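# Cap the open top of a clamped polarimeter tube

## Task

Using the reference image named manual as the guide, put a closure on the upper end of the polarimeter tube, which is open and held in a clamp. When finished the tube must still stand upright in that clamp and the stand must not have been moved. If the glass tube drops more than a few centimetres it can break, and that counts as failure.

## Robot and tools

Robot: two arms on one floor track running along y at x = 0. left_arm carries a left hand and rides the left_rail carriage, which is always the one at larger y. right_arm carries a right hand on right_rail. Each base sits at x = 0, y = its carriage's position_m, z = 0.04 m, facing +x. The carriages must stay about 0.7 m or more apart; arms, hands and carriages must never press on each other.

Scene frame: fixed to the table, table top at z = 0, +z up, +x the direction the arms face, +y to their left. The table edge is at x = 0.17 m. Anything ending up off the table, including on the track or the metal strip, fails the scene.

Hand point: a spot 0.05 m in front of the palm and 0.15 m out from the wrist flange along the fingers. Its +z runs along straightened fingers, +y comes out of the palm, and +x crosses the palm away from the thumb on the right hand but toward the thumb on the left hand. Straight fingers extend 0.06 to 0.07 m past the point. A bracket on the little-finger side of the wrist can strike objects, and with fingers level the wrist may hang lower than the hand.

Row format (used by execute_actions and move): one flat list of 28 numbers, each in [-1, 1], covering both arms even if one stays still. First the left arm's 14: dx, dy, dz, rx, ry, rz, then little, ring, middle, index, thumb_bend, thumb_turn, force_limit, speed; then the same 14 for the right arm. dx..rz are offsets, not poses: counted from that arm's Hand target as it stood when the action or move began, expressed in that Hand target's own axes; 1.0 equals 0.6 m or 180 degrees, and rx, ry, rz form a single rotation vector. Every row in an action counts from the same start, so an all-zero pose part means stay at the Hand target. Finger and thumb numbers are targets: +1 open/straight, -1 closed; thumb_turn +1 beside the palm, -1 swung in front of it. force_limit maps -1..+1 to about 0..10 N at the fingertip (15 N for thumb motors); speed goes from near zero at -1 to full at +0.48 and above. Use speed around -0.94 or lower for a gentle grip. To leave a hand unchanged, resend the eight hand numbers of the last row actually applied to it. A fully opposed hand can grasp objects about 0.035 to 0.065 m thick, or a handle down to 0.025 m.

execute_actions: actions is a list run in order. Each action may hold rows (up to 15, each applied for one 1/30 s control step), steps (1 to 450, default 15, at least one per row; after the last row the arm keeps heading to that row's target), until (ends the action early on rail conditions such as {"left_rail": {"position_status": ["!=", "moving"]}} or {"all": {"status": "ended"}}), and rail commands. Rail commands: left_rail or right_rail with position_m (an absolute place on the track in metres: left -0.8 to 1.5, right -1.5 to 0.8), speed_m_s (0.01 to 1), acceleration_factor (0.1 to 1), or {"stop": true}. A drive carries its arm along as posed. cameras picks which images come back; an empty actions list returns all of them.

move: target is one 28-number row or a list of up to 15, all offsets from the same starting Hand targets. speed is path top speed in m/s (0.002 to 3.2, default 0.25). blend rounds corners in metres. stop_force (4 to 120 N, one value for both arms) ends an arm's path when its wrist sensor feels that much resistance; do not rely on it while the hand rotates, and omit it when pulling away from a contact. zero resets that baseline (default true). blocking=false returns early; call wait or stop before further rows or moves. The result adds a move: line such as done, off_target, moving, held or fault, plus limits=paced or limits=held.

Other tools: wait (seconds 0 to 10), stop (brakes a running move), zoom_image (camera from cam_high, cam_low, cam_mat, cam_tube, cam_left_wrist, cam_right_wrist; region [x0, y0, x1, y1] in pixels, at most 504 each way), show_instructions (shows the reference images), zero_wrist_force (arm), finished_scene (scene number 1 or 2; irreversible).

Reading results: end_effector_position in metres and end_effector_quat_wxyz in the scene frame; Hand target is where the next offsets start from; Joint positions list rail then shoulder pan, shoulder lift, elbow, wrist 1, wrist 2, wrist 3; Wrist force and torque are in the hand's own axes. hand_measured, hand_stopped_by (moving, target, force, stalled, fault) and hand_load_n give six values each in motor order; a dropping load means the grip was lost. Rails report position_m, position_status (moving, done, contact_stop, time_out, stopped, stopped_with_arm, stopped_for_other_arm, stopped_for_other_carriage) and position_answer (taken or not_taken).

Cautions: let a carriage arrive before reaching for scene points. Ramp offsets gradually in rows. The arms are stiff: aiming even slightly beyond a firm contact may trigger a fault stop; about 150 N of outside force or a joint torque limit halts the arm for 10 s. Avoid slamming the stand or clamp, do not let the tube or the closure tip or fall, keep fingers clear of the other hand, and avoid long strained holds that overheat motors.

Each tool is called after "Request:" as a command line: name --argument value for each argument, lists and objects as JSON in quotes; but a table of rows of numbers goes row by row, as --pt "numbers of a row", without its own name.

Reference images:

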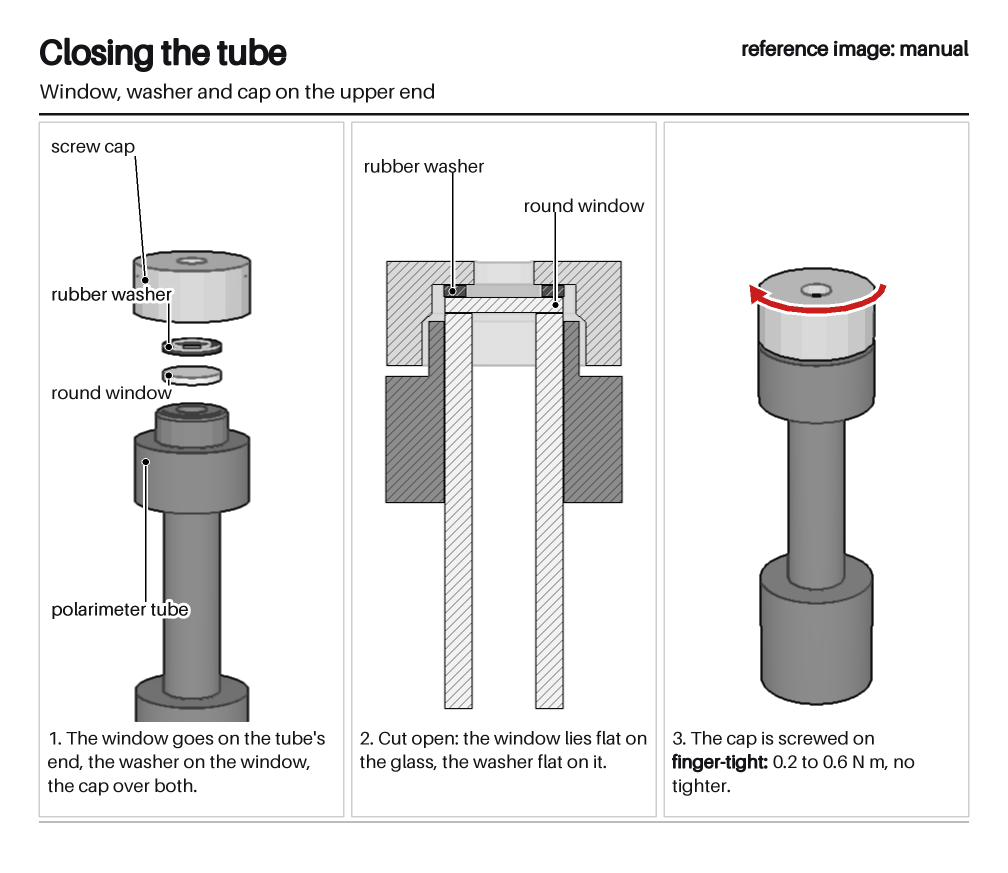

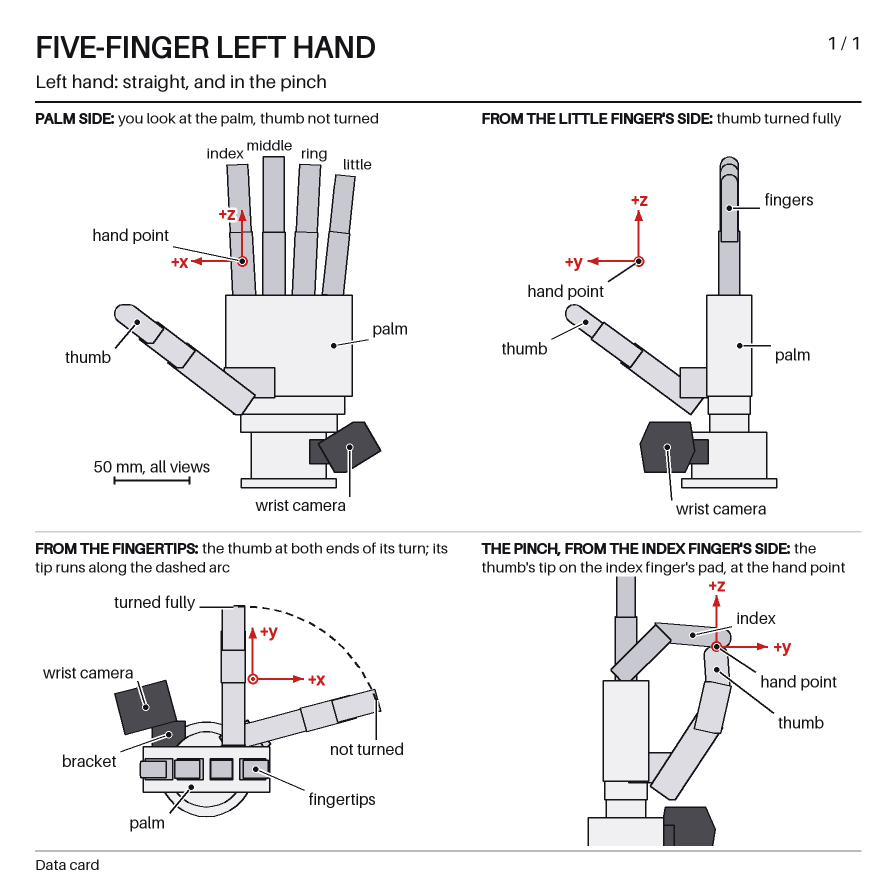

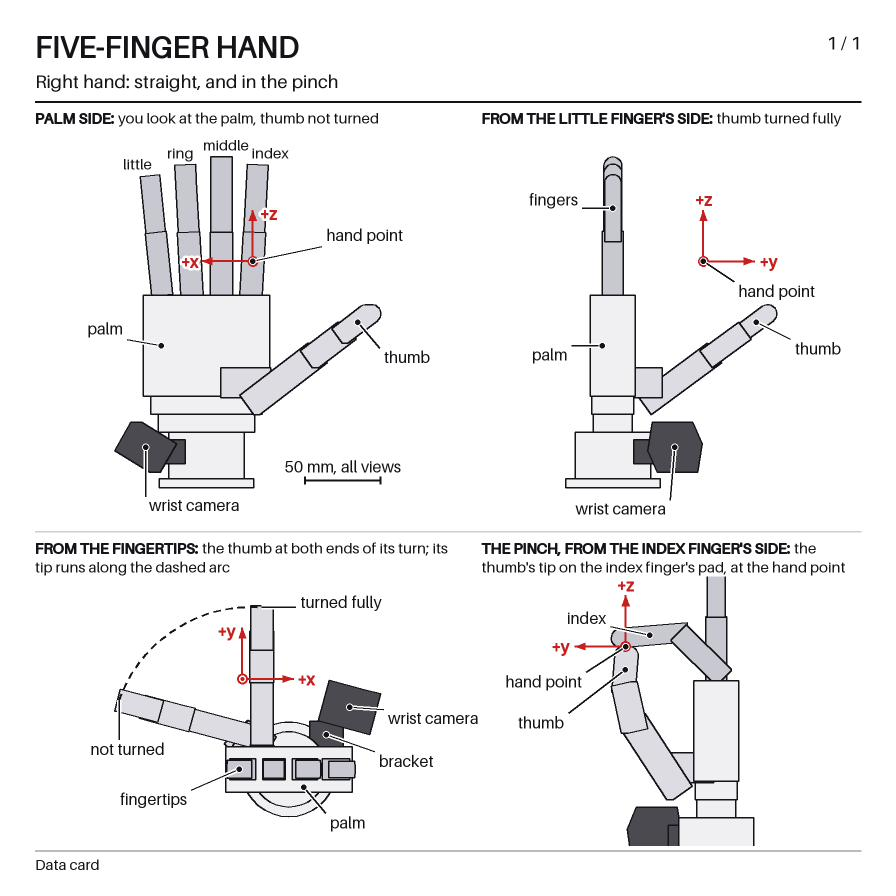

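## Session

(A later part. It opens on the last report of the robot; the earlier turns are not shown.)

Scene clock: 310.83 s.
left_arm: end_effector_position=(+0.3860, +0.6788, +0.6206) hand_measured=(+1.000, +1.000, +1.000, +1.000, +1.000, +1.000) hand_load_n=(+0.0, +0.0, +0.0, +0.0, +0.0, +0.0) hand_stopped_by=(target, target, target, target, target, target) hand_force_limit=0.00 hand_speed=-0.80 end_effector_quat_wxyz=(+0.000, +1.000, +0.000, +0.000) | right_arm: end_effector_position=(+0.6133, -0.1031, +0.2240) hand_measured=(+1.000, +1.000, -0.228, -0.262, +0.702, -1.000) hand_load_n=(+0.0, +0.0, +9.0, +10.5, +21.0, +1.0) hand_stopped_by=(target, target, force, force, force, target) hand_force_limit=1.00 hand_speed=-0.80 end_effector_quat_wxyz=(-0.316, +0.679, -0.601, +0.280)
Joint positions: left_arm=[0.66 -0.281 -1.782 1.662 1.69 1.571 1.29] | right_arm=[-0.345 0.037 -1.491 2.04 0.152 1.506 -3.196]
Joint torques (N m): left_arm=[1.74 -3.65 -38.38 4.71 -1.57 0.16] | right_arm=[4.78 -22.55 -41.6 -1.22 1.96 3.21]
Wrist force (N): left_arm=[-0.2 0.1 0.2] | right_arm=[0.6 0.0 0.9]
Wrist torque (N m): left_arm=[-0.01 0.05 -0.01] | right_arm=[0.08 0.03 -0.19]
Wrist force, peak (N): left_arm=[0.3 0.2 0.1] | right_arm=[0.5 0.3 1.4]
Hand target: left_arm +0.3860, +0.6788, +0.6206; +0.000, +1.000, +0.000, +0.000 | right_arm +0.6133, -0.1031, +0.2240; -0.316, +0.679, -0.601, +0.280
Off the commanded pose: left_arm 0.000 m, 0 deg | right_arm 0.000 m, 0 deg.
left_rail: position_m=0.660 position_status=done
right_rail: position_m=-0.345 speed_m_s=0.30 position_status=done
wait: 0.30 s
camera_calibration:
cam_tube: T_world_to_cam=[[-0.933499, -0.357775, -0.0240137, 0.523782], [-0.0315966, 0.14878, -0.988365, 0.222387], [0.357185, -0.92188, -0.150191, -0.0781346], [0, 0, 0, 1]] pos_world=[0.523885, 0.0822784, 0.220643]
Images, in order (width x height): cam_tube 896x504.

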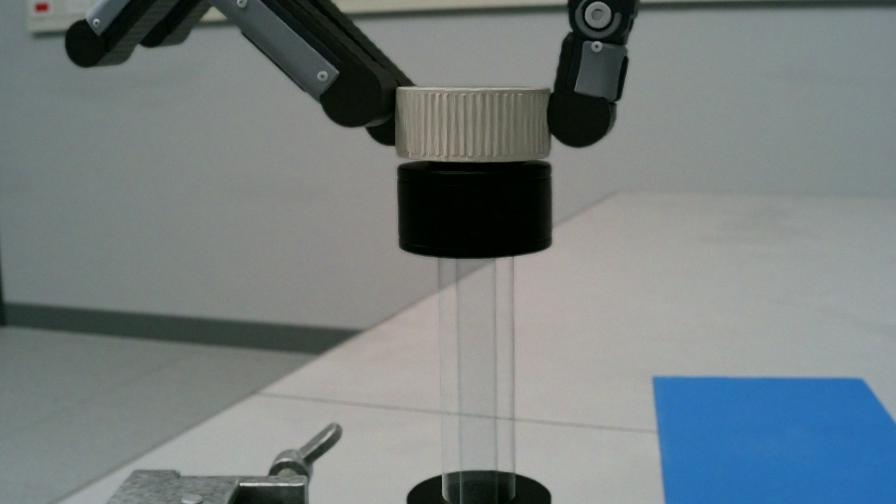

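Request:
move --target '[0,0,0,0,0,0,1,1,1,1,1,1,0,-0.8,0.00917,-0.001533,0.002057,0,0.068089,0.057156,1,1,-0.8,-0.8,0.4,-1,1.0,-0.8]' --speed 0.1

Request:
wait --seconds 0.2 --cameras '["cam_tube"]'

Request:
zoom_image --camera "cam_tube" --region '[380, 40, 580, 240]'

Scene clock: 313.23 s.
left_arm: end_effector_position=(+0.3860, +0.6788, +0.6206) hand_measured=(+1.000, +1.000, +1.000, +1.000, +1.000, +1.000) hand_load_n=(+0.0, +0.0, +0.0, +0.0, -0.5, +0.0) hand_stopped_by=(target, target, target, target, target, target) hand_force_limit=0.00 hand_speed=-0.80 end_effector_quat_wxyz=(+0.000, +1.000, +0.000, +0.000) | right_arm: end_effector_position=(+0.6155, -0.1084, +0.2239) hand_measured=(+1.000, +1.000, -0.228, -0.262, +0.702, -1.000) hand_load_n=(+0.0, +0.0, +9.0, +10.0, +21.0, +0.0) hand_stopped_by=(target, target, force, force, force, target) hand_force_limit=1.00 hand_speed=-0.80 end_effector_quat_wxyz=(+0.274, -0.589, +0.689, -0.321)
Joint positions: left_arm=[0.66 -0.281 -1.782 1.662 1.69 1.571 1.29] | right_arm=[-0.345 0.126 -1.467 2.015 0.17 1.786 -2.957]
Joint torques (N m): left_arm=[3.13 -4.64 -37.48 4.65 -1.67 0.33] | right_arm=[8.86 -25.11 -43.14 3.29 2.74 3.92]
Wrist force (N): left_arm=[0.1 0.1 0.0] | right_arm=[1.6 -0.1 -0.3]
Wrist torque (N m): left_arm=[0.02 0.00 0.01] | right_arm=[0.04 0.02 -0.16]
Wrist force, peak (N): left_arm=[0.4 0.1 -0.4] | right_arm=[0.6 0.4 2.5]
Hand target: left_arm +0.3860, +0.6788, +0.6206; +0.000, +1.000, +0.000, +0.000 | right_arm +0.6155, -0.1084, +0.2239; +0.274, -0.589, +0.689, -0.321
Off the commanded pose: left_arm 0.000 m, 0 deg | right_arm 0.000 m, 0 deg.
left_rail: position_m=0.660 position_status=done
right_rail: position_m=-0.345 speed_m_s=0.30 position_status=done
move: done

Scene clock: 313.43 s.
left_arm: end_effector_position=(+0.3860, +0.6788, +0.6206) hand_measured=(+1.000, +1.000, +1.000, +1.000, +1.000, +1.000) hand_load_n=(+0.0, +0.0, +0.0, +0.0, +0.0, +0.0) hand_stopped_by=(target, target, target, target, target, target) hand_force_limit=0.00 hand_speed=-0.80 end_effector_quat_wxyz=(+0.000, +1.000, +0.000, +0.000) | right_arm: end_effector_position=(+0.6155, -0.1084, +0.2239) hand_measured=(+1.000, +1.000, -0.228, -0.262, +0.702, -1.000) hand_load_n=(+0.0, +0.0, +9.0, +10.0, +21.0, +0.0) hand_stopped_by=(target, target, force, force, force, target) hand_force_limit=1.00 hand_speed=-0.80 end_effector_quat_wxyz=(+0.274, -0.589, +0.689, -0.321)
Joint positions: left_arm=[0.66 -0.281 -1.782 1.662 1.69 1.571 1.29] | right_arm=[-0.345 0.126 -1.467 2.015 0.17 1.787 -2.957]
Joint torques (N m): left_arm=[1.56 -5.43 -38.41 4.9 -1.88 0.15] | right_arm=[9.65 -26.28 -42.9 2.87 2.83 3.45]
Wrist force (N): left_arm=[0.0 0.0 0.1] | right_arm=[1.6 -0.2 -0.3]
Wrist torque (N m): left_arm=[0.00 0.01 0.01] | right_arm=[0.01 0.03 -0.17]
Wrist force, peak (N): left_arm=[0.2 0.3 -0.2] | right_arm=[1.9 -0.5 -0.1]
Hand target: left_arm +0.3860, +0.6788, +0.6206; +0.000, +1.000, +0.000, +0.000 | right_arm +0.6155, -0.1084, +0.2239; +0.274, -0.589, +0.689, -0.321
Off the commanded pose: left_arm 0.000 m, 0 deg | right_arm 0.000 m, 0 deg.
left_rail: position_m=0.660 position_status=done
right_rail: position_m=-0.345 speed_m_s=0.30 position_status=done
wait: 0.20 s
camera_calibration:
cam_tube: T_world_to_cam=[[-0.933499, -0.357775, -0.0240137, 0.523782], [-0.0315966, 0.14878, -0.988365, 0.222387], [0.357185, -0.92188, -0.150191, -0.0781346], [0, 0, 0, 1]] pos_world=[0.523885, 0.0822784, 0.220643]
Images, in order (width x height): cam_tube 896x504.

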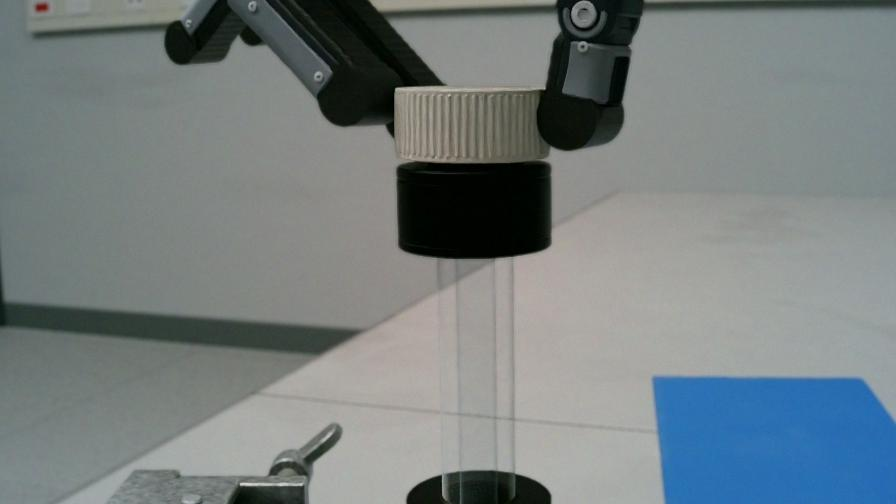

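Scaled by 2.520.

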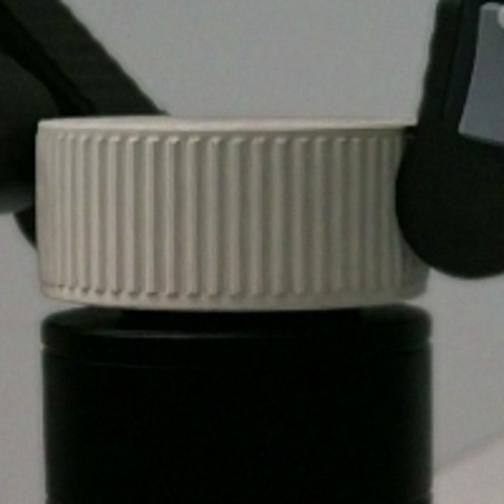

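Request:
wait --seconds 0 --cameras '["cam_right_wrist", "cam_low", "cam_tube"]'

Request:
zoom_image --camera "cam_right_wrist" --region '[460, 170, 620, 310]'

Request:
zoom_image --camera "cam_tube" --region '[430, 130, 520, 180]'

Scene clock: 314.10 s.
left_arm: end_effector_position=(+0.3860, +0.6788, +0.6206) hand_measured=(+1.000, +1.000, +1.000, +1.000, +1.000, +1.000) hand_load_n=(+0.0, +0.0, +0.0, +0.0, +0.0, +0.0) hand_stopped_by=(target, target, target, target, target, target) hand_force_limit=0.00 hand_speed=-0.80 end_effector_quat_wxyz=(+0.000, +1.000, +0.000, +0.000) | right_arm: end_effector_position=(+0.6155, -0.1084, +0.2239) hand_measured=(+1.000, +1.000, -0.228, -0.262, +0.702, -1.000) hand_load_n=(+0.0, +0.0, +9.0, +10.5, +21.0, +0.0) hand_stopped_by=(target, target, force, force, force, target) hand_force_limit=1.00 hand_speed=-0.80 end_effector_quat_wxyz=(+0.274, -0.589, +0.689, -0.321)
Joint positions: left_arm=[0.66 -0.281 -1.782 1.662 1.69 1.571 1.29] | right_arm=[-0.345 0.126 -1.467 2.015 0.17 1.787 -2.957]
Joint torques (N m): left_arm=[0.65 -4.66 -37.54 4.8 -1.63 0.14] | right_arm=[8.07 -21.08 -41.82 3.69 2.27 3.14]
Wrist force (N): left_arm=[0.2 0.1 -0.1] | right_arm=[1.7 -0.4 -0.4]
Wrist torque (N m): left_arm=[0.01 -0.02 0.02] | right_arm=[-0.01 0.01 -0.17]
Wrist force, peak (N): left_arm=[0.5 0.0 -0.1] | right_arm=[1.9 -0.4 -0.2]
Hand target: left_arm +0.3860, +0.6788, +0.6206; +0.000, +1.000, +0.000, +0.000 | right_arm +0.6155, -0.1084, +0.2239; +0.274, -0.589, +0.689, -0.321
Off the commanded pose: left_arm 0.000 m, 0 deg | right_arm 0.000 m, 0 deg.
left_rail: position_m=0.660 position_status=done
right_rail: position_m=-0.345 speed_m_s=0.30 position_status=done
camera_calibration:
cam_tube: T_world_to_cam=[[-0.933499, -0.357775, -0.0240137, 0.523782], [-0.0315966, 0.14878, -0.988365, 0.222387], [0.357185, -0.92188, -0.150191, -0.0781346], [0, 0, 0, 1]] pos_world=[0.523885, 0.0822784, 0.220643]
cam_right_wrist: T_world_to_cam=[[-0.653056, -0.173754, -0.737107, 0.548467], [-0.409876, 0.89954, 0.151095, 0.31341], [0.636804, 0.400796, -0.658668, -0.0856783], [0, 0, 0, 1]] pos_world=[0.541199, -0.152287, 0.300491]
Images, in order (width x height): cam_low 896x504, cam_tube 896x504, cam_right_wrist 896x504.

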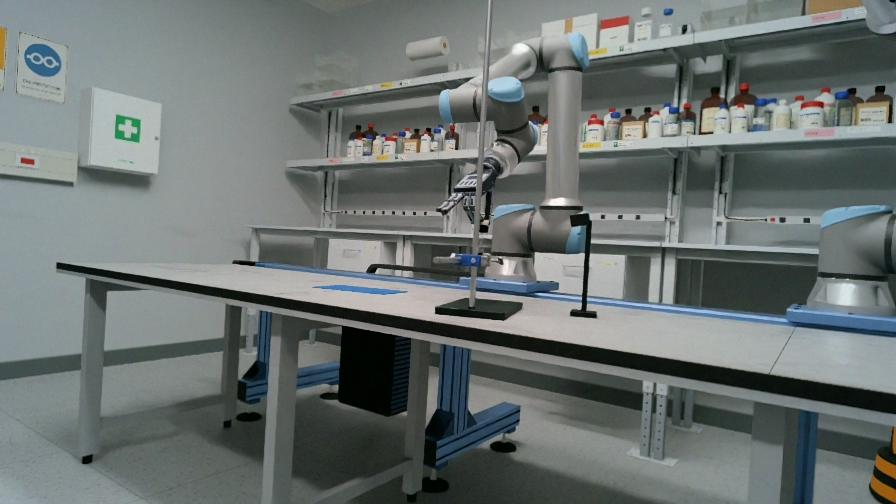

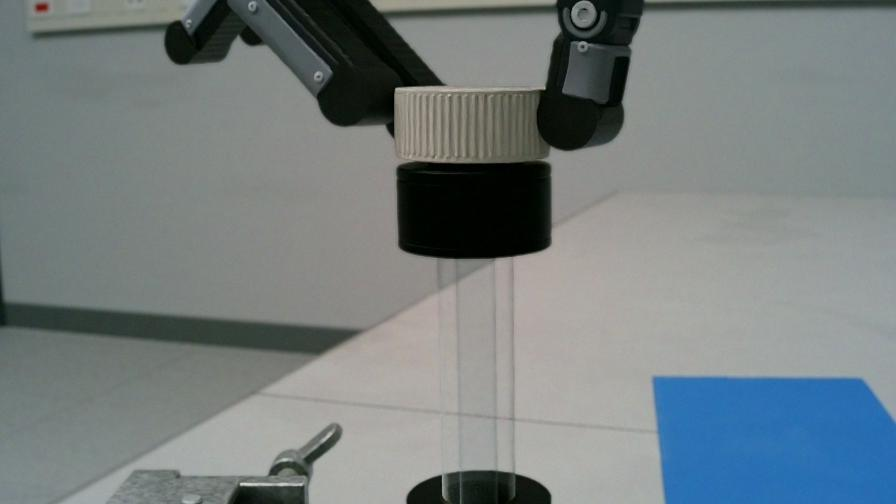

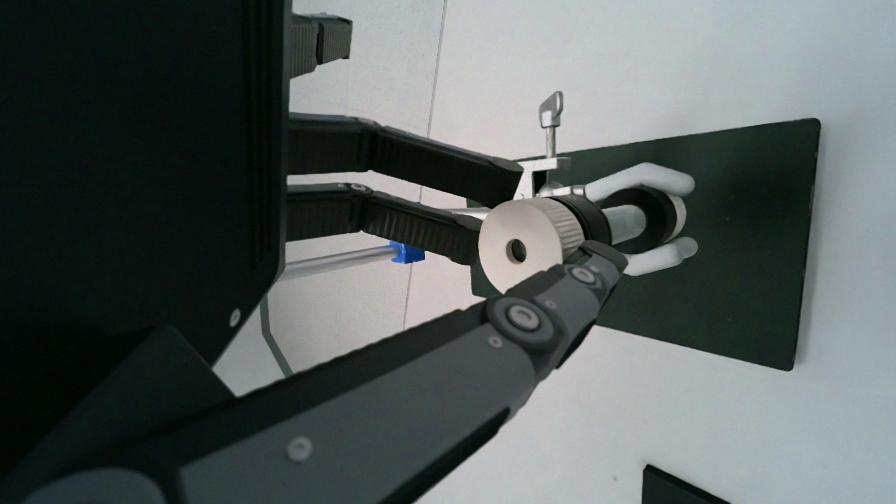

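Scaled by 3.150.

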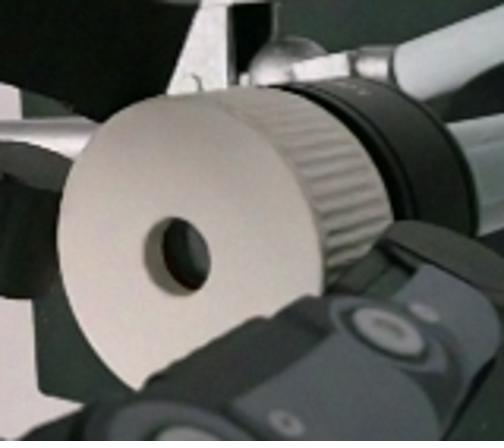

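Scaled by 5.600.

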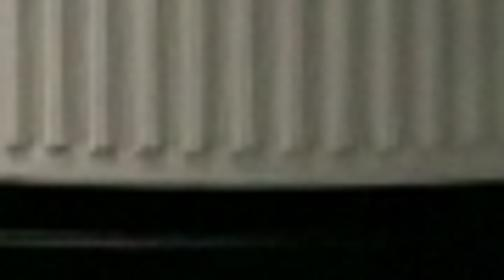

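Request:
zoom_image --camera "cam_right_wrist" --region '[500, 234, 532, 268]'

Scaled by 14.824.

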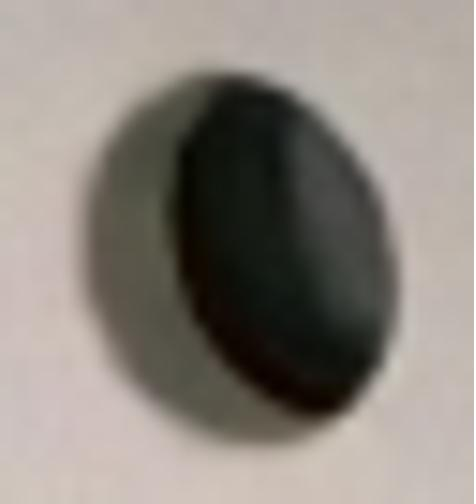

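Request:
move --target '[0,0,0,0,0,0,1,1,1,1,1,1,0,-0.8,0.00932,-0.001533,0.002057,0,0.068089,0.057156,1,1,-0.8,-0.8,0.4,-1,1.0,-0.8]' --speed 0.1

Request:
wait --seconds 0.2

Request:
move --target '[0,0,0,0,0,0,1,1,1,1,1,1,0,-0.8,0.00942,-0.001433,0.001927,0,0.068089,0.057156,1,1,-0.8,-0.8,0.4,-1,1.0,-0.8]' --speed 0.1

Request:
wait --seconds 0.2 --cameras '["cam_tube"]'

Request:
zoom_image --camera "cam_tube" --region '[380, 40, 580, 240]'

Scene clock: 316.73 s.
left_arm: end_effector_position=(+0.3860, +0.6788, +0.6206) hand_measured=(+1.000, +1.000, +1.000, +1.000, +1.000, +1.000) hand_load_n=(+0.0, +0.0, +0.0, +0.0, +0.0, +0.0) hand_stopped_by=(target, target, target, target, target, target) hand_force_limit=0.00 hand_speed=-0.80 end_effector_quat_wxyz=(+0.000, +1.000, +0.000, +0.000) | right_arm: end_effector_position=(+0.6161, -0.1141, +0.2238) hand_measured=(+1.000, +1.000, -0.228, -0.262, +0.702, -1.000) hand_load_n=(+0.0, +0.0, +8.5, +10.0, +21.0, -1.0) hand_stopped_by=(target, target, force, force, force, target) hand_force_limit=1.00 hand_speed=-0.80 end_effector_quat_wxyz=(+0.227, -0.487, +0.764, -0.356)
Joint positions: left_arm=[0.66 -0.281 -1.782 1.662 1.69 1.571 1.29] | right_arm=[-0.345 0.207 -1.407 1.961 0.255 2.048 -2.692]
Joint torques (N m): left_arm=[2.03 -3.65 -37.76 4.34 -1.47 0.12] | right_arm=[5.48 -28.7 -42.12 3.9 1.63 3.28]
Wrist force (N): left_arm=[0.1 -0.2 0.1] | right_arm=[2.3 -0.8 -1.0]
Wrist torque (N m): left_arm=[-0.04 0.00 0.02] | right_arm=[-0.06 0.01 -0.17]
Wrist force, peak (N): left_arm=[-0.2 0.4 0.0] | right_arm=[2.5 -0.9 -1.3]
Hand target: left_arm +0.3860, +0.6788, +0.6206; +0.000, +1.000, +0.000, +0.000 | right_arm +0.6161, -0.1141, +0.2238; +0.227, -0.487, +0.764, -0.356
Off the commanded pose: left_arm 0.000 m, 0 deg | right_arm 0.000 m, 0 deg.
left_rail: position_m=0.660 position_status=done
right_rail: position_m=-0.345 speed_m_s=0.30 position_status=done
move: done

Scene clock: 316.93 s.
left_arm: end_effector_position=(+0.3860, +0.6788, +0.6206) hand_measured=(+1.000, +1.000, +1.000, +1.000, +1.000, +1.000) hand_load_n=(+0.0, +0.0, +0.0, +0.0, +0.0, +0.5) hand_stopped_by=(target, target, target, target, target, target) hand_force_limit=0.00 hand_speed=-0.80 end_effector_quat_wxyz=(+0.000, +1.000, +0.000, +0.000) | right_arm: end_effector_position=(+0.6161, -0.1141, +0.2238) hand_measured=(+1.000, +1.000, -0.228, -0.262, +0.702, -1.000) hand_load_n=(+0.0, +0.0, +9.0, +9.5, +21.0, -1.0) hand_stopped_by=(target, target, force, force, force, target) hand_force_limit=1.00 hand_speed=-0.80 end_effector_quat_wxyz=(+0.227, -0.487, +0.764, -0.356)
Joint positions: left_arm=[0.66 -0.281 -1.782 1.662 1.69 1.571 1.29] | right_arm=[-0.345 0.207 -1.407 1.961 0.255 2.048 -2.692]
Joint torques (N m): left_arm=[1.27 -2.73 -37.89 4.55 -1.54 -0.17] | right_arm=[5.09 -27.07 -42.85 3.22 2.68 3.13]
Wrist force (N): left_arm=[0.2 -0.2 0.0] | right_arm=[2.5 -1.1 -1.0]
Wrist torque (N m): left_arm=[-0.03 -0.02 0.03] | right_arm=[-0.11 0.00 -0.18]
Wrist force, peak (N): left_arm=[0.4 0.0 0.0] | right_arm=[2.5 -1.1 -1.0]
Hand target: left_arm +0.3860, +0.6788, +0.6206; +0.000, +1.000, +0.000, +0.000 | right_arm +0.6161, -0.1141, +0.2238; +0.227, -0.487, +0.764, -0.356
Off the commanded pose: left_arm 0.000 m, 0 deg | right_arm 0.000 m, 0 deg.
left_rail: position_m=0.660 position_status=done
right_rail: position_m=-0.345 speed_m_s=0.30 position_status=done
wait: 0.20 s

Scene clock: 318.97 s.
left_arm: end_effector_position=(+0.3860, +0.6788, +0.6206) hand_measured=(+1.000, +1.000, +1.000, +1.000, +1.000, +1.000) hand_load_n=(+0.0, +0.0, +0.0, +0.0, +0.0, +0.0) hand_stopped_by=(target, target, target, target, target, target) hand_force_limit=0.00 hand_speed=-0.80 end_effector_quat_wxyz=(+0.000, +1.000, +0.000, +0.000) | right_arm: end_effector_position=(+0.6151, -0.1199, +0.2237) hand_measured=(+1.000, +1.000, -0.228, -0.262, +0.702, -1.000) hand_load_n=(+0.0, +0.0, +9.0, +10.0, +21.0, -1.0) hand_stopped_by=(target, target, force, force, force, target) hand_force_limit=1.00 hand_speed=-0.80 end_effector_quat_wxyz=(+0.175, -0.376, +0.825, -0.385)
Joint positions: left_arm=[0.66 -0.281 -1.782 1.662 1.69 1.571 1.29] | right_arm=[-0.345 0.27 -1.318 1.884 0.423 2.264 -2.371]
Joint torques (N m): left_arm=[1.47 -4.98 -37.46 4.73 -1.38 0.2] | right_arm=[8.36 -32.86 -40.56 3.12 2.92 3.23]
Wrist force (N): left_arm=[0.1 0.1 0.1] | right_arm=[2.6 -2.6 -1.6]
Wrist torque (N m): left_arm=[-0.01 -0.02 0.02] | right_arm=[-0.12 0.03 -0.23]
Wrist force, peak (N): left_arm=[0.1 0.5 0.3] | right_arm=[2.6 -2.5 -2.1]
Hand target: left_arm +0.3860, +0.6788, +0.6206; +0.000, +1.000, +0.000, +0.000 | right_arm +0.6151, -0.1199, +0.2237; +0.175, -0.376, +0.825, -0.385
Off the commanded pose: left_arm 0.000 m, 0 deg | right_arm 0.000 m, 0 deg.
left_rail: position_m=0.660 position_status=done
right_rail: position_m=-0.345 speed_m_s=0.30 position_status=done
move: done

Scene clock: 319.17 s.
left_arm: end_effector_position=(+0.3860, +0.6788, +0.6206) hand_measured=(+1.000, +1.000, +1.000, +1.000, +1.000, +1.000) hand_load_n=(+0.0, -0.5, +0.0, +0.0, +0.0, +0.0) hand_stopped_by=(target, target, target, target, target, target) hand_force_limit=0.00 hand_speed=-0.80 end_effector_quat_wxyz=(+0.000, +1.000, +0.000, +0.000) | right_arm: end_effector_position=(+0.6151, -0.1199, +0.2237) hand_measured=(+1.000, +1.000, -0.228, -0.262, +0.702, -1.000) hand_load_n=(+0.0, +0.0, +9.0, +10.0, +21.0, -1.0) hand_stopped_by=(target, target, force, force, force, target) hand_force_limit=1.00 hand_speed=-0.80 end_effector_quat_wxyz=(+0.175, -0.376, +0.825, -0.385)
Joint positions: left_arm=[0.66 -0.281 -1.782 1.662 1.69 1.571 1.29] | right_arm=[-0.345 0.27 -1.318 1.884 0.423 2.264 -2.371]
Joint torques (N m): left_arm=[0.51 -4.28 -38 4.5 -1.86 0.16] | right_arm=[9.8 -31.46 -40.54 4.75 2.61 3.16]
Wrist force (N): left_arm=[0.0 0.1 0.3] | right_arm=[2.6 -2.4 -1.9]
Wrist torque (N m): left_arm=[-0.02 0.02 0.01] | right_arm=[-0.07 0.04 -0.22]
Wrist force, peak (N): left_arm=[0.4 0.0 0.3] | right_arm=[2.7 -2.5 -2.0]
Hand target: left_arm +0.3860, +0.6788, +0.6206; +0.000, +1.000, +0.000, +0.000 | right_arm +0.6151, -0.1199, +0.2237; +0.175, -0.376, +0.825, -0.385
Off the commanded pose: left_arm 0.000 m, 0 deg | right_arm 0.000 m, 0 deg.
left_rail: position_m=0.660 position_status=done
right_rail: position_m=-0.345 speed_m_s=0.30 position_status=done
wait: 0.20 s
camera_calibration:
cam_tube: T_world_to_cam=[[-0.933499, -0.357775, -0.0240137, 0.523782], [-0.0315966, 0.14878, -0.988365, 0.222387], [0.357185, -0.92188, -0.150191, -0.0781346], [0, 0, 0, 1]] pos_world=[0.523885, 0.0822784, 0.220643]
Images, in order (width x height): cam_tube 896x504.

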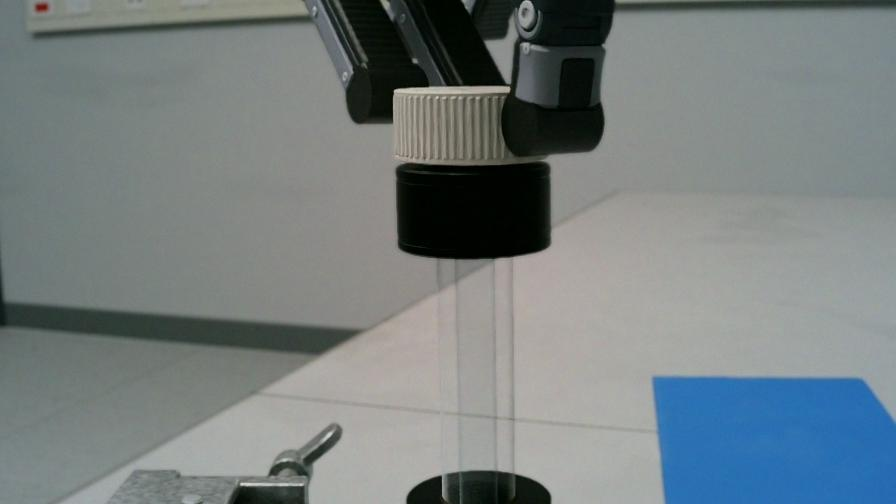

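Scaled by 2.520.

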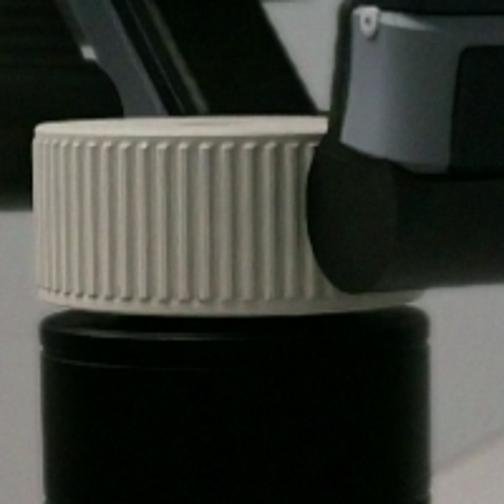

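Request:
move --target '[0,0,0,0,0,0,1,1,1,1,1,1,0,-0.8,0.01025,-0.001541,0.002079,0,0.072344,0.060728,1,1,-0.8,-0.8,0.4,-1,1.0,-0.8]' --speed 0.1

Request:
wait --seconds 0.3 --cameras '["cam_tube"]'

Request:
zoom_image --camera "cam_tube" --region '[380, 40, 580, 240]'

Scene clock: 322.30 s.
left_arm: end_effector_position=(+0.3860, +0.6788, +0.6206) hand_measured=(+1.000, +1.000, +1.000, +1.000, +1.000, +1.000) hand_load_n=(+0.0, +0.0, +0.0, +0.0, +0.0, +0.0) hand_stopped_by=(target, target, target, target, target, target) hand_force_limit=0.00 hand_speed=-0.80 end_effector_quat_wxyz=(+0.000, +1.000, +0.000, +0.000) | right_arm: end_effector_position=(+0.6122, -0.1255, +0.2236) hand_measured=(+1.000, +1.000, -0.228, -0.262, +0.702, -1.000) hand_load_n=(+0.0, +0.0, +9.0, +10.0, +21.0, -1.5) hand_stopped_by=(target, target, force, force, force, target) hand_force_limit=1.00 hand_speed=-0.80 end_effector_quat_wxyz=(+0.116, -0.250, +0.871, -0.406)
Joint positions: left_arm=[0.66 -0.281 -1.782 1.662 1.69 1.571 1.29] | right_arm=[-0.345 0.312 -1.204 1.793 0.699 2.408 -1.943]
Joint torques (N m): left_arm=[2.41 -2.07 -37.55 4.79 -1.62 -0.07] | right_arm=[4.93 -40.4 -39.18 5.12 2.78 3.43]
Wrist force (N): left_arm=[0.1 0.1 -0.2] | right_arm=[1.6 -3.6 -2.6]
Wrist torque (N m): left_arm=[0.02 -0.02 0.02] | right_arm=[-0.12 0.11 -0.24]
Wrist force, peak (N): left_arm=[0.5 0.0 -0.2] | right_arm=[2.5 -3.8 -2.4]
Hand target: left_arm +0.3860, +0.6788, +0.6206; +0.000, +1.000, +0.000, +0.000 | right_arm +0.6122, -0.1255, +0.2236; +0.116, -0.250, +0.871, -0.406
Off the commanded pose: left_arm 0.000 m, 0 deg | right_arm 0.000 m, 0 deg.
left_rail: position_m=0.660 position_status=done
right_rail: position_m=-0.345 speed_m_s=0.30 position_status=done
move: done

Scene clock: 322.60 s.
left_arm: end_effector_position=(+0.3860, +0.6788, +0.6206) hand_measured=(+1.000, +1.000, +1.000, +1.000, +1.000, +1.000) hand_load_n=(+0.0, +0.0, +0.0, +0.0, +0.0, +0.0) hand_stopped_by=(target, target, target, target, target, target) hand_force_limit=0.00 hand_speed=-0.80 end_effector_quat_wxyz=(+0.000, +1.000, +0.000, +0.000) | right_arm: end_effector_position=(+0.6122, -0.1255, +0.2236) hand_measured=(+1.000, +1.000, -0.228, -0.262, +0.702, -1.000) hand_load_n=(+0.0, +0.0, +9.0, +9.5, +21.0, -1.0) hand_stopped_by=(target, target, force, force, force, target) hand_force_limit=1.00 hand_speed=-0.80 end_effector_quat_wxyz=(+0.116, -0.250, +0.871, -0.406)
Joint positions: left_arm=[0.66 -0.281 -1.782 1.662 1.69 1.571 1.29] | right_arm=[-0.345 0.312 -1.204 1.793 0.699 2.408 -1.943]
Joint torques (N m): left_arm=[0.58 -3.48 -37.69 4.67 -2 -0.02] | right_arm=[10.13 -37.32 -38.16 5.51 2.94 3.3]
Wrist force (N): left_arm=[0.1 -0.2 -0.1] | right_arm=[2.2 -3.9 -2.3]
Wrist torque (N m): left_arm=[-0.02 -0.02 0.03] | right_arm=[-0.18 0.02 -0.21]
Wrist force, peak (N): left_arm=[0.4 0.3 0.0] | right_arm=[2.4 -3.8 -2.6]
Hand target: left_arm +0.3860, +0.6788, +0.6206; +0.000, +1.000, +0.000, +0.000 | right_arm +0.6122, -0.1255, +0.2236; +0.116, -0.250, +0.871, -0.406
Off the commanded pose: left_arm 0.000 m, 0 deg | right_arm 0.000 m, 0 deg.
left_rail: position_m=0.660 position_status=done
right_rail: position_m=-0.345 speed_m_s=0.30 position_status=done
wait: 0.30 s
camera_calibration:
cam_tube: T_world_to_cam=[[-0.933499, -0.357775, -0.0240137, 0.523782], [-0.0315966, 0.14878, -0.988365, 0.222387], [0.357185, -0.92188, -0.150191, -0.0781346], [0, 0, 0, 1]] pos_world=[0.523885, 0.0822784, 0.220643]
Images, in order (width x height): cam_tube 896x504.

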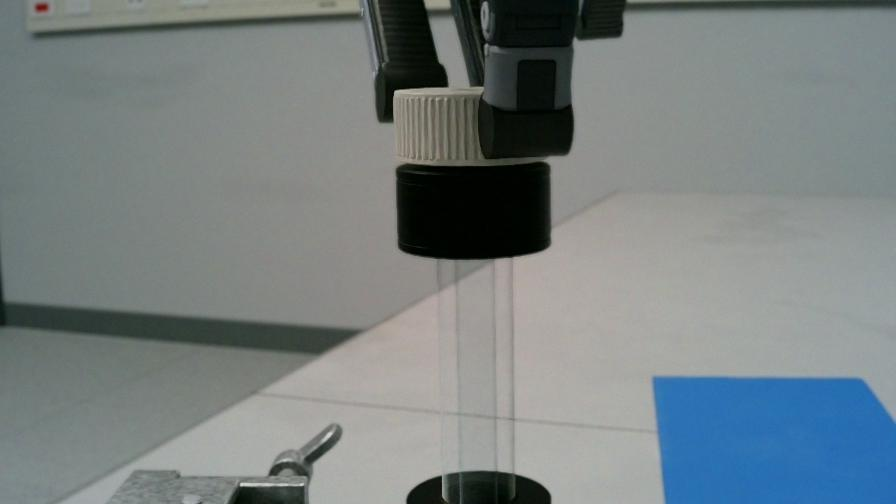

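Scaled by 2.520.

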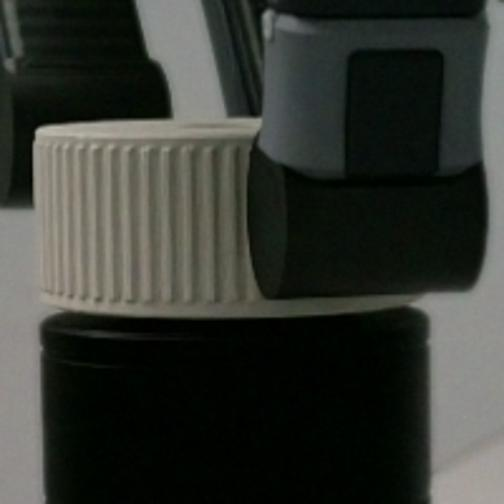

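Request:
execute_actions --actions '[{"rows":[[0,0,0,0,0,0,1,1,1,1,1,1,0,-0.8,0,0,0,0,0,0,1,1,-0.18,-0.22,1,-1,-0.35,-0.84]],"steps":32}]'

Request:
move --pt "0 0 0 0 0 0 1 1 1 1 1 1 0 -0.8 0 -0.004287 0.005107 0 0 0 1 1 -0.18 -0.22 1 -1 -0.35 -0.84" --pt "0 0 0 0 0 0 1 1 1 1 1 1 0 -0.8 -0.019228 0.005153 -0.006138 0 -0.148944 -0.125028 1 1 -0.18 -0.22 1 -1 -0.35 -0.84" --pt "0 0 0 0 0 0 1 1 1 1 1 1 0 -0.8 -0.026688 0.021671 -0.025817 0 -0.310656 -0.260772 1 1 -0.18 -0.22 1 -1 -0.35 -0.84" --pt "0 0 0 0 0 0 1 1 1 1 1 1 0 -0.8 -0.020313 0.022287 -0.027847 0 -0.310656 -0.260772 1 1 -0.18 -0.22 1 -1 -0.35 -0.84" --speed '[0.03,0.3,0.3,0.02]' --blend '[0.001,0.002,0.001,0]'

Request:
execute_actions --actions '[{"rows":[[0,0,0,0,0,0,1,1,1,1,1,1,0,-0.8,0,0,0,0,0,0,1,1,-0.18,-0.22,0.5,-1,-0.35,-0.92]],"steps":70},{"rows":[[0,0,0,0,0,0,1,1,1,1,1,1,0,-0.8,0,0,0,0,0,0,1,1,-0.35,-0.4,0.5,-1,-0.3,-0.94]],"steps":25},{"rows":[[0,0,0,0,0,0,1,1,1,1,1,1,0,-0.8,0,0,0,0,0,0,1,1,-0.35,-0.4,0.46,-1,0.2,-0.92]],"steps":20},{"rows":[[0,0,0,0,0,0,1,1,1,1,1,1,0,-0.8,0,0,0,0,0,0,1,1,-0.35,-0.4,0.4,-1,1.0,-0.9]],"steps":25},{"rows":[[0,0,0,0,0,0,1,1,1,1,1,1,0,-0.8,0,0,0,0,0,0,1,1,-0.8,-0.8,0.4,-1,1.0,-0.8]],"steps":25}]' --cameras '["cam_tube"]'

Request:
zoom_image --camera "cam_tube" --region '[380, 40, 580, 240]'

Scene clock: 326.60 s.
left_arm: end_effector_position=(+0.3860, +0.6788, +0.6206) hand_measured=(+1.000, +1.000, +1.000, +1.000, +1.000, +1.000) hand_load_n=(+0.0, +0.0, +0.0, +0.0, +0.0, +0.0) hand_stopped_by=(target, target, target, target, target, target) hand_force_limit=0.00 hand_speed=-0.80 end_effector_quat_wxyz=(+0.000, +1.000, +0.000, +0.000) | right_arm: end_effector_position=(+0.6122, -0.1255, +0.2236) hand_measured=(+1.000, +1.000, -0.180, -0.220, +1.000, -1.000) hand_load_n=(+0.0, +0.0, +0.0, +0.0, +0.0, +0.0) hand_stopped_by=(target, target, target, target, target, target) hand_force_limit=-0.35 hand_speed=-0.84 end_effector_quat_wxyz=(+0.116, -0.250, +0.871, -0.406)
Joint positions: left_arm=[0.66 -0.281 -1.782 1.662 1.69 1.571 1.29] | right_arm=[-0.345 0.312 -1.204 1.793 0.699 2.408 -1.943]
Joint torques (N m): left_arm=[1.53 -4.31 -37.5 5.12 -1.68 -0.02] | right_arm=[-9.44 -52.66 -35.57 5 2.83 3.44]
Wrist force (N): left_arm=[-0.3 0.2 0.1] | right_arm=[0.0 -0.4 0.4]
Wrist torque (N m): left_arm=[0.03 0.05 -0.01] | right_arm=[0.06 0.05 -0.10]
Wrist force, peak (N): left_arm=[0.0 0.1 -0.6] | right_arm=[2.3 -3.9 -7.6]
Hand target: left_arm +0.3860, +0.6788, +0.6206; +0.000, +1.000, +0.000, +0.000 | right_arm +0.6122, -0.1255, +0.2236; +0.116, -0.250, +0.871, -0.406
Off the commanded pose: left_arm 0.000 m, 0 deg | right_arm 0.000 m, 0 deg.
left_rail: position_m=0.660 position_status=done
right_rail: position_m=-0.345 speed_m_s=0.30 position_status=done

Scene clock: 329.67 s.
left_arm: end_effector_position=(+0.3860, +0.6788, +0.6206) hand_measured=(+1.000, +1.000, +1.000, +1.000, +1.000, +1.000) hand_load_n=(+0.0, +0.0, +0.0, +0.0, -0.5, +0.0) hand_stopped_by=(target, target, target, target, target, target) hand_force_limit=0.00 hand_speed=-0.80 end_effector_quat_wxyz=(+0.000, +1.000, +0.000, +0.000) | right_arm: end_effector_position=(+0.6113, -0.1009, +0.2241) hand_measured=(+1.000, +1.000, -0.180, -0.220, +1.000, -1.000) hand_load_n=(+0.0, +0.0, +0.0, +0.0, +0.0, +0.5) hand_stopped_by=(target, target, target, target, target, target) hand_force_limit=-0.35 hand_speed=-0.84 end_effector_quat_wxyz=(-0.335, +0.719, -0.552, +0.257)
Joint positions: left_arm=[0.66 -0.281 -1.782 1.662 1.69 1.571 1.29] | right_arm=[-0.345 -0.006 -1.49 2.04 0.166 1.367 -3.316]
Joint torques (N m): left_arm=[1.13 -4.52 -37.46 4.78 -1.9 0.15] | right_arm=[-14.71 -54.95 -27.7 3.2 -2.67 -2.51]
Wrist force (N): left_arm=[0.1 0.1 0.0] | right_arm=[0.1 0.1 0.6]
Wrist torque (N m): left_arm=[0.01 -0.01 0.02] | right_arm=[0.17 0.01 0.12]
Wrist force, peak (N): left_arm=[0.5 0.0 -0.3] | right_arm=[-0.6 -0.3 0.7]
Hand target: left_arm +0.3860, +0.6788, +0.6206; +0.000, +1.000, +0.000, +0.000 | right_arm +0.6112, -0.1009, +0.2241; -0.335, +0.719, -0.552, +0.257
Off the commanded pose: left_arm 0.000 m, 0 deg | right_arm 0.000 m, 0 deg.
left_rail: position_m=0.660 position_status=done
right_rail: position_m=-0.345 speed_m_s=0.30 position_status=done
move: done

Scene clock: 335.37 s.
left_arm: end_effector_position=(+0.3860, +0.6788, +0.6206) hand_measured=(+1.000, +1.000, +1.000, +1.000, +1.000, +1.000) hand_load_n=(+0.0, +0.0, +0.0, +0.0, +0.0, +0.5) hand_stopped_by=(target, target, target, target, target, target) hand_force_limit=0.00 hand_speed=-0.80 end_effector_quat_wxyz=(+0.000, +1.000, +0.000, +0.000) | right_arm: end_effector_position=(+0.6112, -0.1009, +0.2241) hand_measured=(+1.000, +1.000, -0.232, -0.266, +0.702, -1.000) hand_load_n=(+0.0, +0.0, +10.5, +13.0, +20.5, +2.5) hand_stopped_by=(target, target, force, force, force, target) hand_force_limit=1.00 hand_speed=-0.80 end_effector_quat_wxyz=(-0.335, +0.719, -0.552, +0.257)
Joint positions: left_arm=[0.66 -0.281 -1.782 1.662 1.69 1.571 1.29] | right_arm=[-0.345 -0.006 -1.49 2.041 0.166 1.367 -3.316]
Joint torques (N m): left_arm=[0.51 -3.63 -38.08 4.9 -1.45 -0.11] | right_arm=[-10.91 -56.02 -42.09 0.3 -2.31 -2.58]
Wrist force (N): left_arm=[-0.1 0.0 -0.1] | right_arm=[1.5 1.5 8.6]
Wrist torque (N m): left_arm=[-0.01 0.01 0.01] | right_arm=[0.29 -0.06 0.11]
Wrist force, peak (N): left_arm=[0.6 0.1 -0.1] | right_arm=[1.3 1.5 9.1]
Hand target: left_arm +0.3860, +0.6788, +0.6206; +0.000, +1.000, +0.000, +0.000 | right_arm +0.6112, -0.1009, +0.2241; -0.335, +0.719, -0.552, +0.257
Off the commanded pose: left_arm 0.000 m, 0 deg | right_arm 0.000 m, 0 deg.
left_rail: position_m=0.660 position_status=done
right_rail: position_m=-0.345 speed_m_s=0.30 position_status=done
camera_calibration:
cam_tube: T_world_to_cam=[[-0.933499, -0.357775, -0.0240137, 0.523782], [-0.0315966, 0.14878, -0.988365, 0.222387], [0.357185, -0.92188, -0.150191, -0.0781346], [0, 0, 0, 1]] pos_world=[0.523885, 0.0822784, 0.220643]
Images, in order (width x height): cam_tube 896x504.

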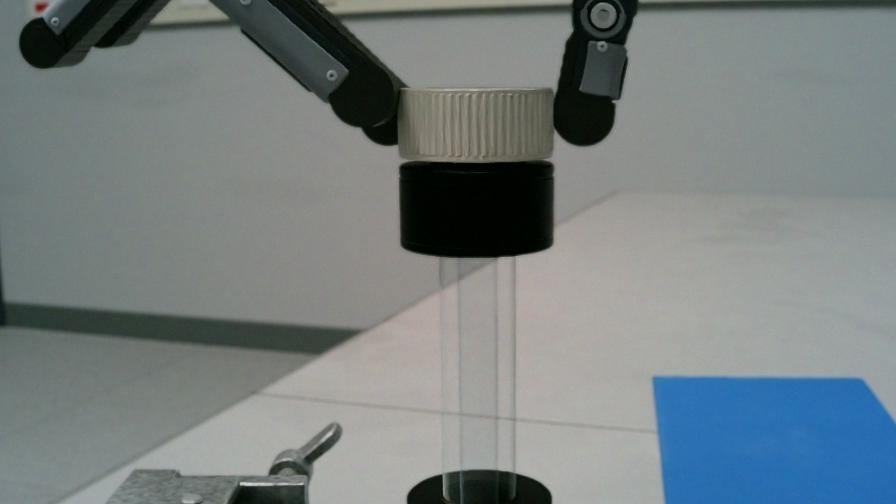

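Scaled by 2.520.

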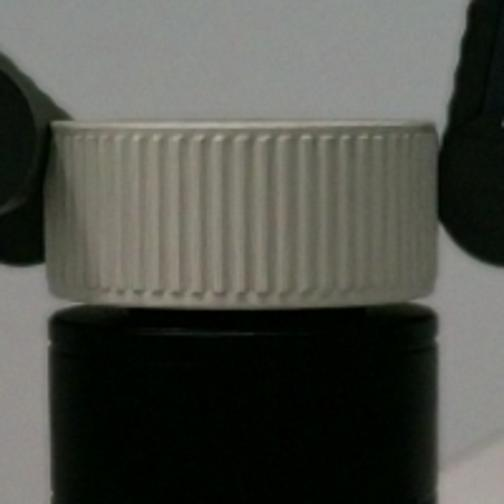

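Request:
move --target '[0,0,0,0,0,0,1,1,1,1,1,1,0,-0.8,0.00017,-0.00015,0.00096,0,0,0,1,1,-0.8,-0.8,0.4,-1,1.0,-0.8]' --speed 0.005

Request:
move --target '[0,0,0,0,0,0,1,1,1,1,1,1,0,-0.8,0.009228,-0.001493,0.002009,0,0.068089,0.057156,1,1,-0.8,-0.8,0.4,-1,1.0,-0.8]' --speed 0.1

Request:
wait --seconds 0.3 --cameras '["cam_tube"]'

Request:
zoom_image --camera "cam_tube" --region '[380, 40, 580, 240]'

Scene clock: 336.63 s.
left_arm: end_effector_position=(+0.3860, +0.6788, +0.6206) hand_measured=(+1.000, +1.000, +1.000, +1.000, +1.000, +1.000) hand_load_n=(+0.0, +0.0, +0.0, +0.0, +0.0, +0.0) hand_stopped_by=(target, target, target, target, target, target) hand_force_limit=0.00 hand_speed=-0.80 end_effector_quat_wxyz=(+0.000, +1.000, +0.000, +0.000) | right_arm: end_effector_position=(+0.6117, -0.1009, +0.2238) hand_measured=(+1.000, +1.000, -0.232, -0.266, +0.702, -1.000) hand_load_n=(+0.0, +0.0, +9.0, +11.5, +21.5, +2.5) hand_stopped_by=(target, target, force, force, force, target) hand_force_limit=1.00 hand_speed=-0.80 end_effector_quat_wxyz=(-0.335, +0.719, -0.552, +0.257)
Joint positions: left_arm=[0.66 -0.281 -1.782 1.662 1.69 1.571 1.29] | right_arm=[-0.345 -0.006 -1.489 2.04 0.165 1.367 -3.316]
Joint torques (N m): left_arm=[1.38 -3.61 -36.89 4.52 -1.57 -0.13] | right_arm=[0.93 -19.57 -41.98 -0.65 0.34 -0.29]
Wrist force (N): left_arm=[0.1 0.2 -0.1] | right_arm=[0.6 0.5 4.1]
Wrist torque (N m): left_arm=[0.03 -0.01 0.01] | right_arm=[0.16 0.01 0.09]
Wrist force, peak (N): left_arm=[0.2 -0.2 0.3] | right_arm=[1.0 2.4 8.9]
Hand target: left_arm +0.3860, +0.6788, +0.6206; +0.000, +1.000, +0.000, +0.000 | right_arm +0.6117, -0.1009, +0.2238; -0.335, +0.719, -0.552, +0.257
Off the commanded pose: left_arm 0.000 m, 0 deg | right_arm 0.000 m, 0 deg.
left_rail: position_m=0.660 position_status=done
right_rail: position_m=-0.345 speed_m_s=0.30 position_status=done
move: done

Scene clock: 338.63 s.
left_arm: end_effector_position=(+0.3860, +0.6788, +0.6206) hand_measured=(+1.000, +1.000, +1.000, +1.000, +1.000, +1.000) hand_load_n=(+0.0, +0.0, +0.0, +0.0, +0.0, +0.0) hand_stopped_by=(target, target, target, target, target, target) hand_force_limit=0.00 hand_speed=-0.80 end_effector_quat_wxyz=(+0.000, +1.000, +0.000, +0.000) | right_arm: end_effector_position=(+0.6146, -0.1059, +0.2237) hand_measured=(+1.000, +1.000, -0.232, -0.266, +0.702, -1.000) hand_load_n=(+0.0, +0.0, +10.0, +10.5, +21.5, -0.5) hand_stopped_by=(target, target, force, force, force, target) hand_force_limit=1.00 hand_speed=-0.80 end_effector_quat_wxyz=(-0.296, +0.635, -0.646, +0.301)
Joint positions: left_arm=[0.66 -0.281 -1.782 1.662 1.69 1.571 1.29] | right_arm=[-0.345 0.081 -1.484 2.032 0.153 1.646 -3.078]
Joint torques (N m): left_arm=[1.64 -3.51 -36.86 4.86 -1.8 -0.07] | right_arm=[11.35 -23.43 -40.94 3.8 2.09 3.05]
Wrist force (N): left_arm=[0.0 0.1 -0.3] | right_arm=[1.1 -0.7 1.7]
Wrist torque (N m): left_arm=[0.02 -0.01 0.01] | right_arm=[0.05 -0.03 -0.20]
Wrist force, peak (N): left_arm=[0.1 0.4 0.3] | right_arm=[-0.1 0.0 5.6]
Hand target: left_arm +0.3860, +0.6788, +0.6206; +0.000, +1.000, +0.000, +0.000 | right_arm +0.6146, -0.1059, +0.2237; -0.296, +0.635, -0.647, +0.301
Off the commanded pose: left_arm 0.000 m, 0 deg | right_arm 0.000 m, 0 deg.
left_rail: position_m=0.660 position_status=done
right_rail: position_m=-0.345 speed_m_s=0.30 position_status=done
move: done

Scene clock: 338.93 s.
left_arm: end_effector_position=(+0.3860, +0.6788, +0.6206) hand_measured=(+1.000, +1.000, +1.000, +1.000, +1.000, +1.000) hand_load_n=(+0.0, +0.0, +0.0, +0.0, +0.0, +0.0) hand_stopped_by=(target, target, target, target, target, target) hand_force_limit=0.00 hand_speed=-0.80 end_effector_quat_wxyz=(+0.000, +1.000, +0.000, +0.000) | right_arm: end_effector_position=(+0.6146, -0.1059, +0.2237) hand_measured=(+1.000, +1.000, -0.232, -0.266, +0.702, -1.000) hand_load_n=(+0.0, +0.0, +10.0, +11.0, +21.5, -0.5) hand_stopped_by=(target, target, force, force, force, target) hand_force_limit=1.00 hand_speed=-0.80 end_effector_quat_wxyz=(-0.296, +0.635, -0.647, +0.301)
Joint positions: left_arm=[0.66 -0.281 -1.782 1.662 1.69 1.571 1.29] | right_arm=[-0.345 0.081 -1.484 2.032 0.153 1.647 -3.078]
Joint torques (N m): left_arm=[2.97 -3.3 -37.6 5.05 -1.52 -0.01] | right_arm=[9.24 -23.23 -42.58 3.59 2.66 3.71]
Wrist force (N): left_arm=[0.0 0.0 -0.1] | right_arm=[1.2 -1.0 1.5]
Wrist torque (N m): left_arm=[0.00 0.01 0.01] | right_arm=[0.02 -0.03 -0.21]
Wrist force, peak (N): left_arm=[0.4 0.1 0.0] | right_arm=[1.2 -0.8 1.9]
Hand target: left_arm +0.3860, +0.6788, +0.6206; +0.000, +1.000, +0.000, +0.000 | right_arm +0.6146, -0.1059, +0.2237; -0.296, +0.635, -0.647, +0.301
Off the commanded pose: left_arm 0.000 m, 0 deg | right_arm 0.000 m, 0 deg.
left_rail: position_m=0.660 position_status=done
right_rail: position_m=-0.345 speed_m_s=0.30 position_status=done
wait: 0.30 s
camera_calibration:
cam_tube: T_world_to_cam=[[-0.933499, -0.357775, -0.0240137, 0.523782], [-0.0315966, 0.14878, -0.988365, 0.222387], [0.357185, -0.92188, -0.150191, -0.0781346], [0, 0, 0, 1]] pos_world=[0.523885, 0.0822784, 0.220643]
Images, in order (width x height): cam_tube 896x504.

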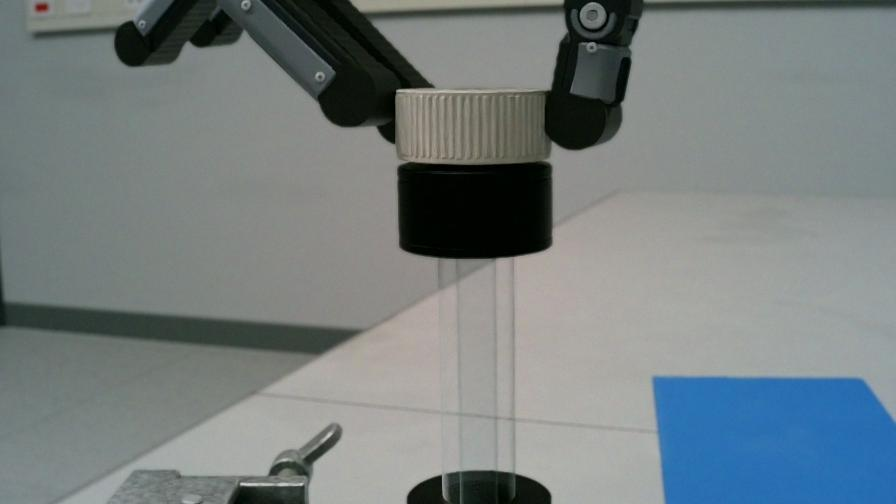

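Scaled by 2.520.

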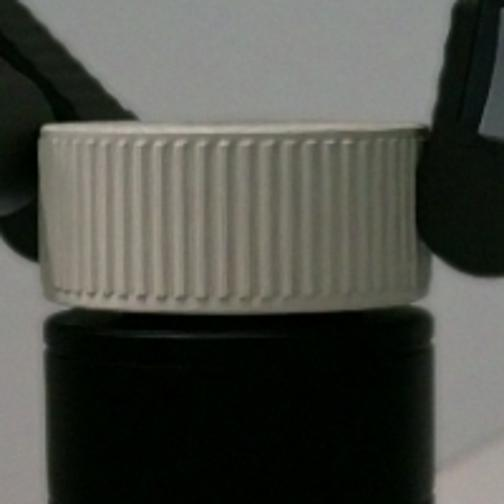

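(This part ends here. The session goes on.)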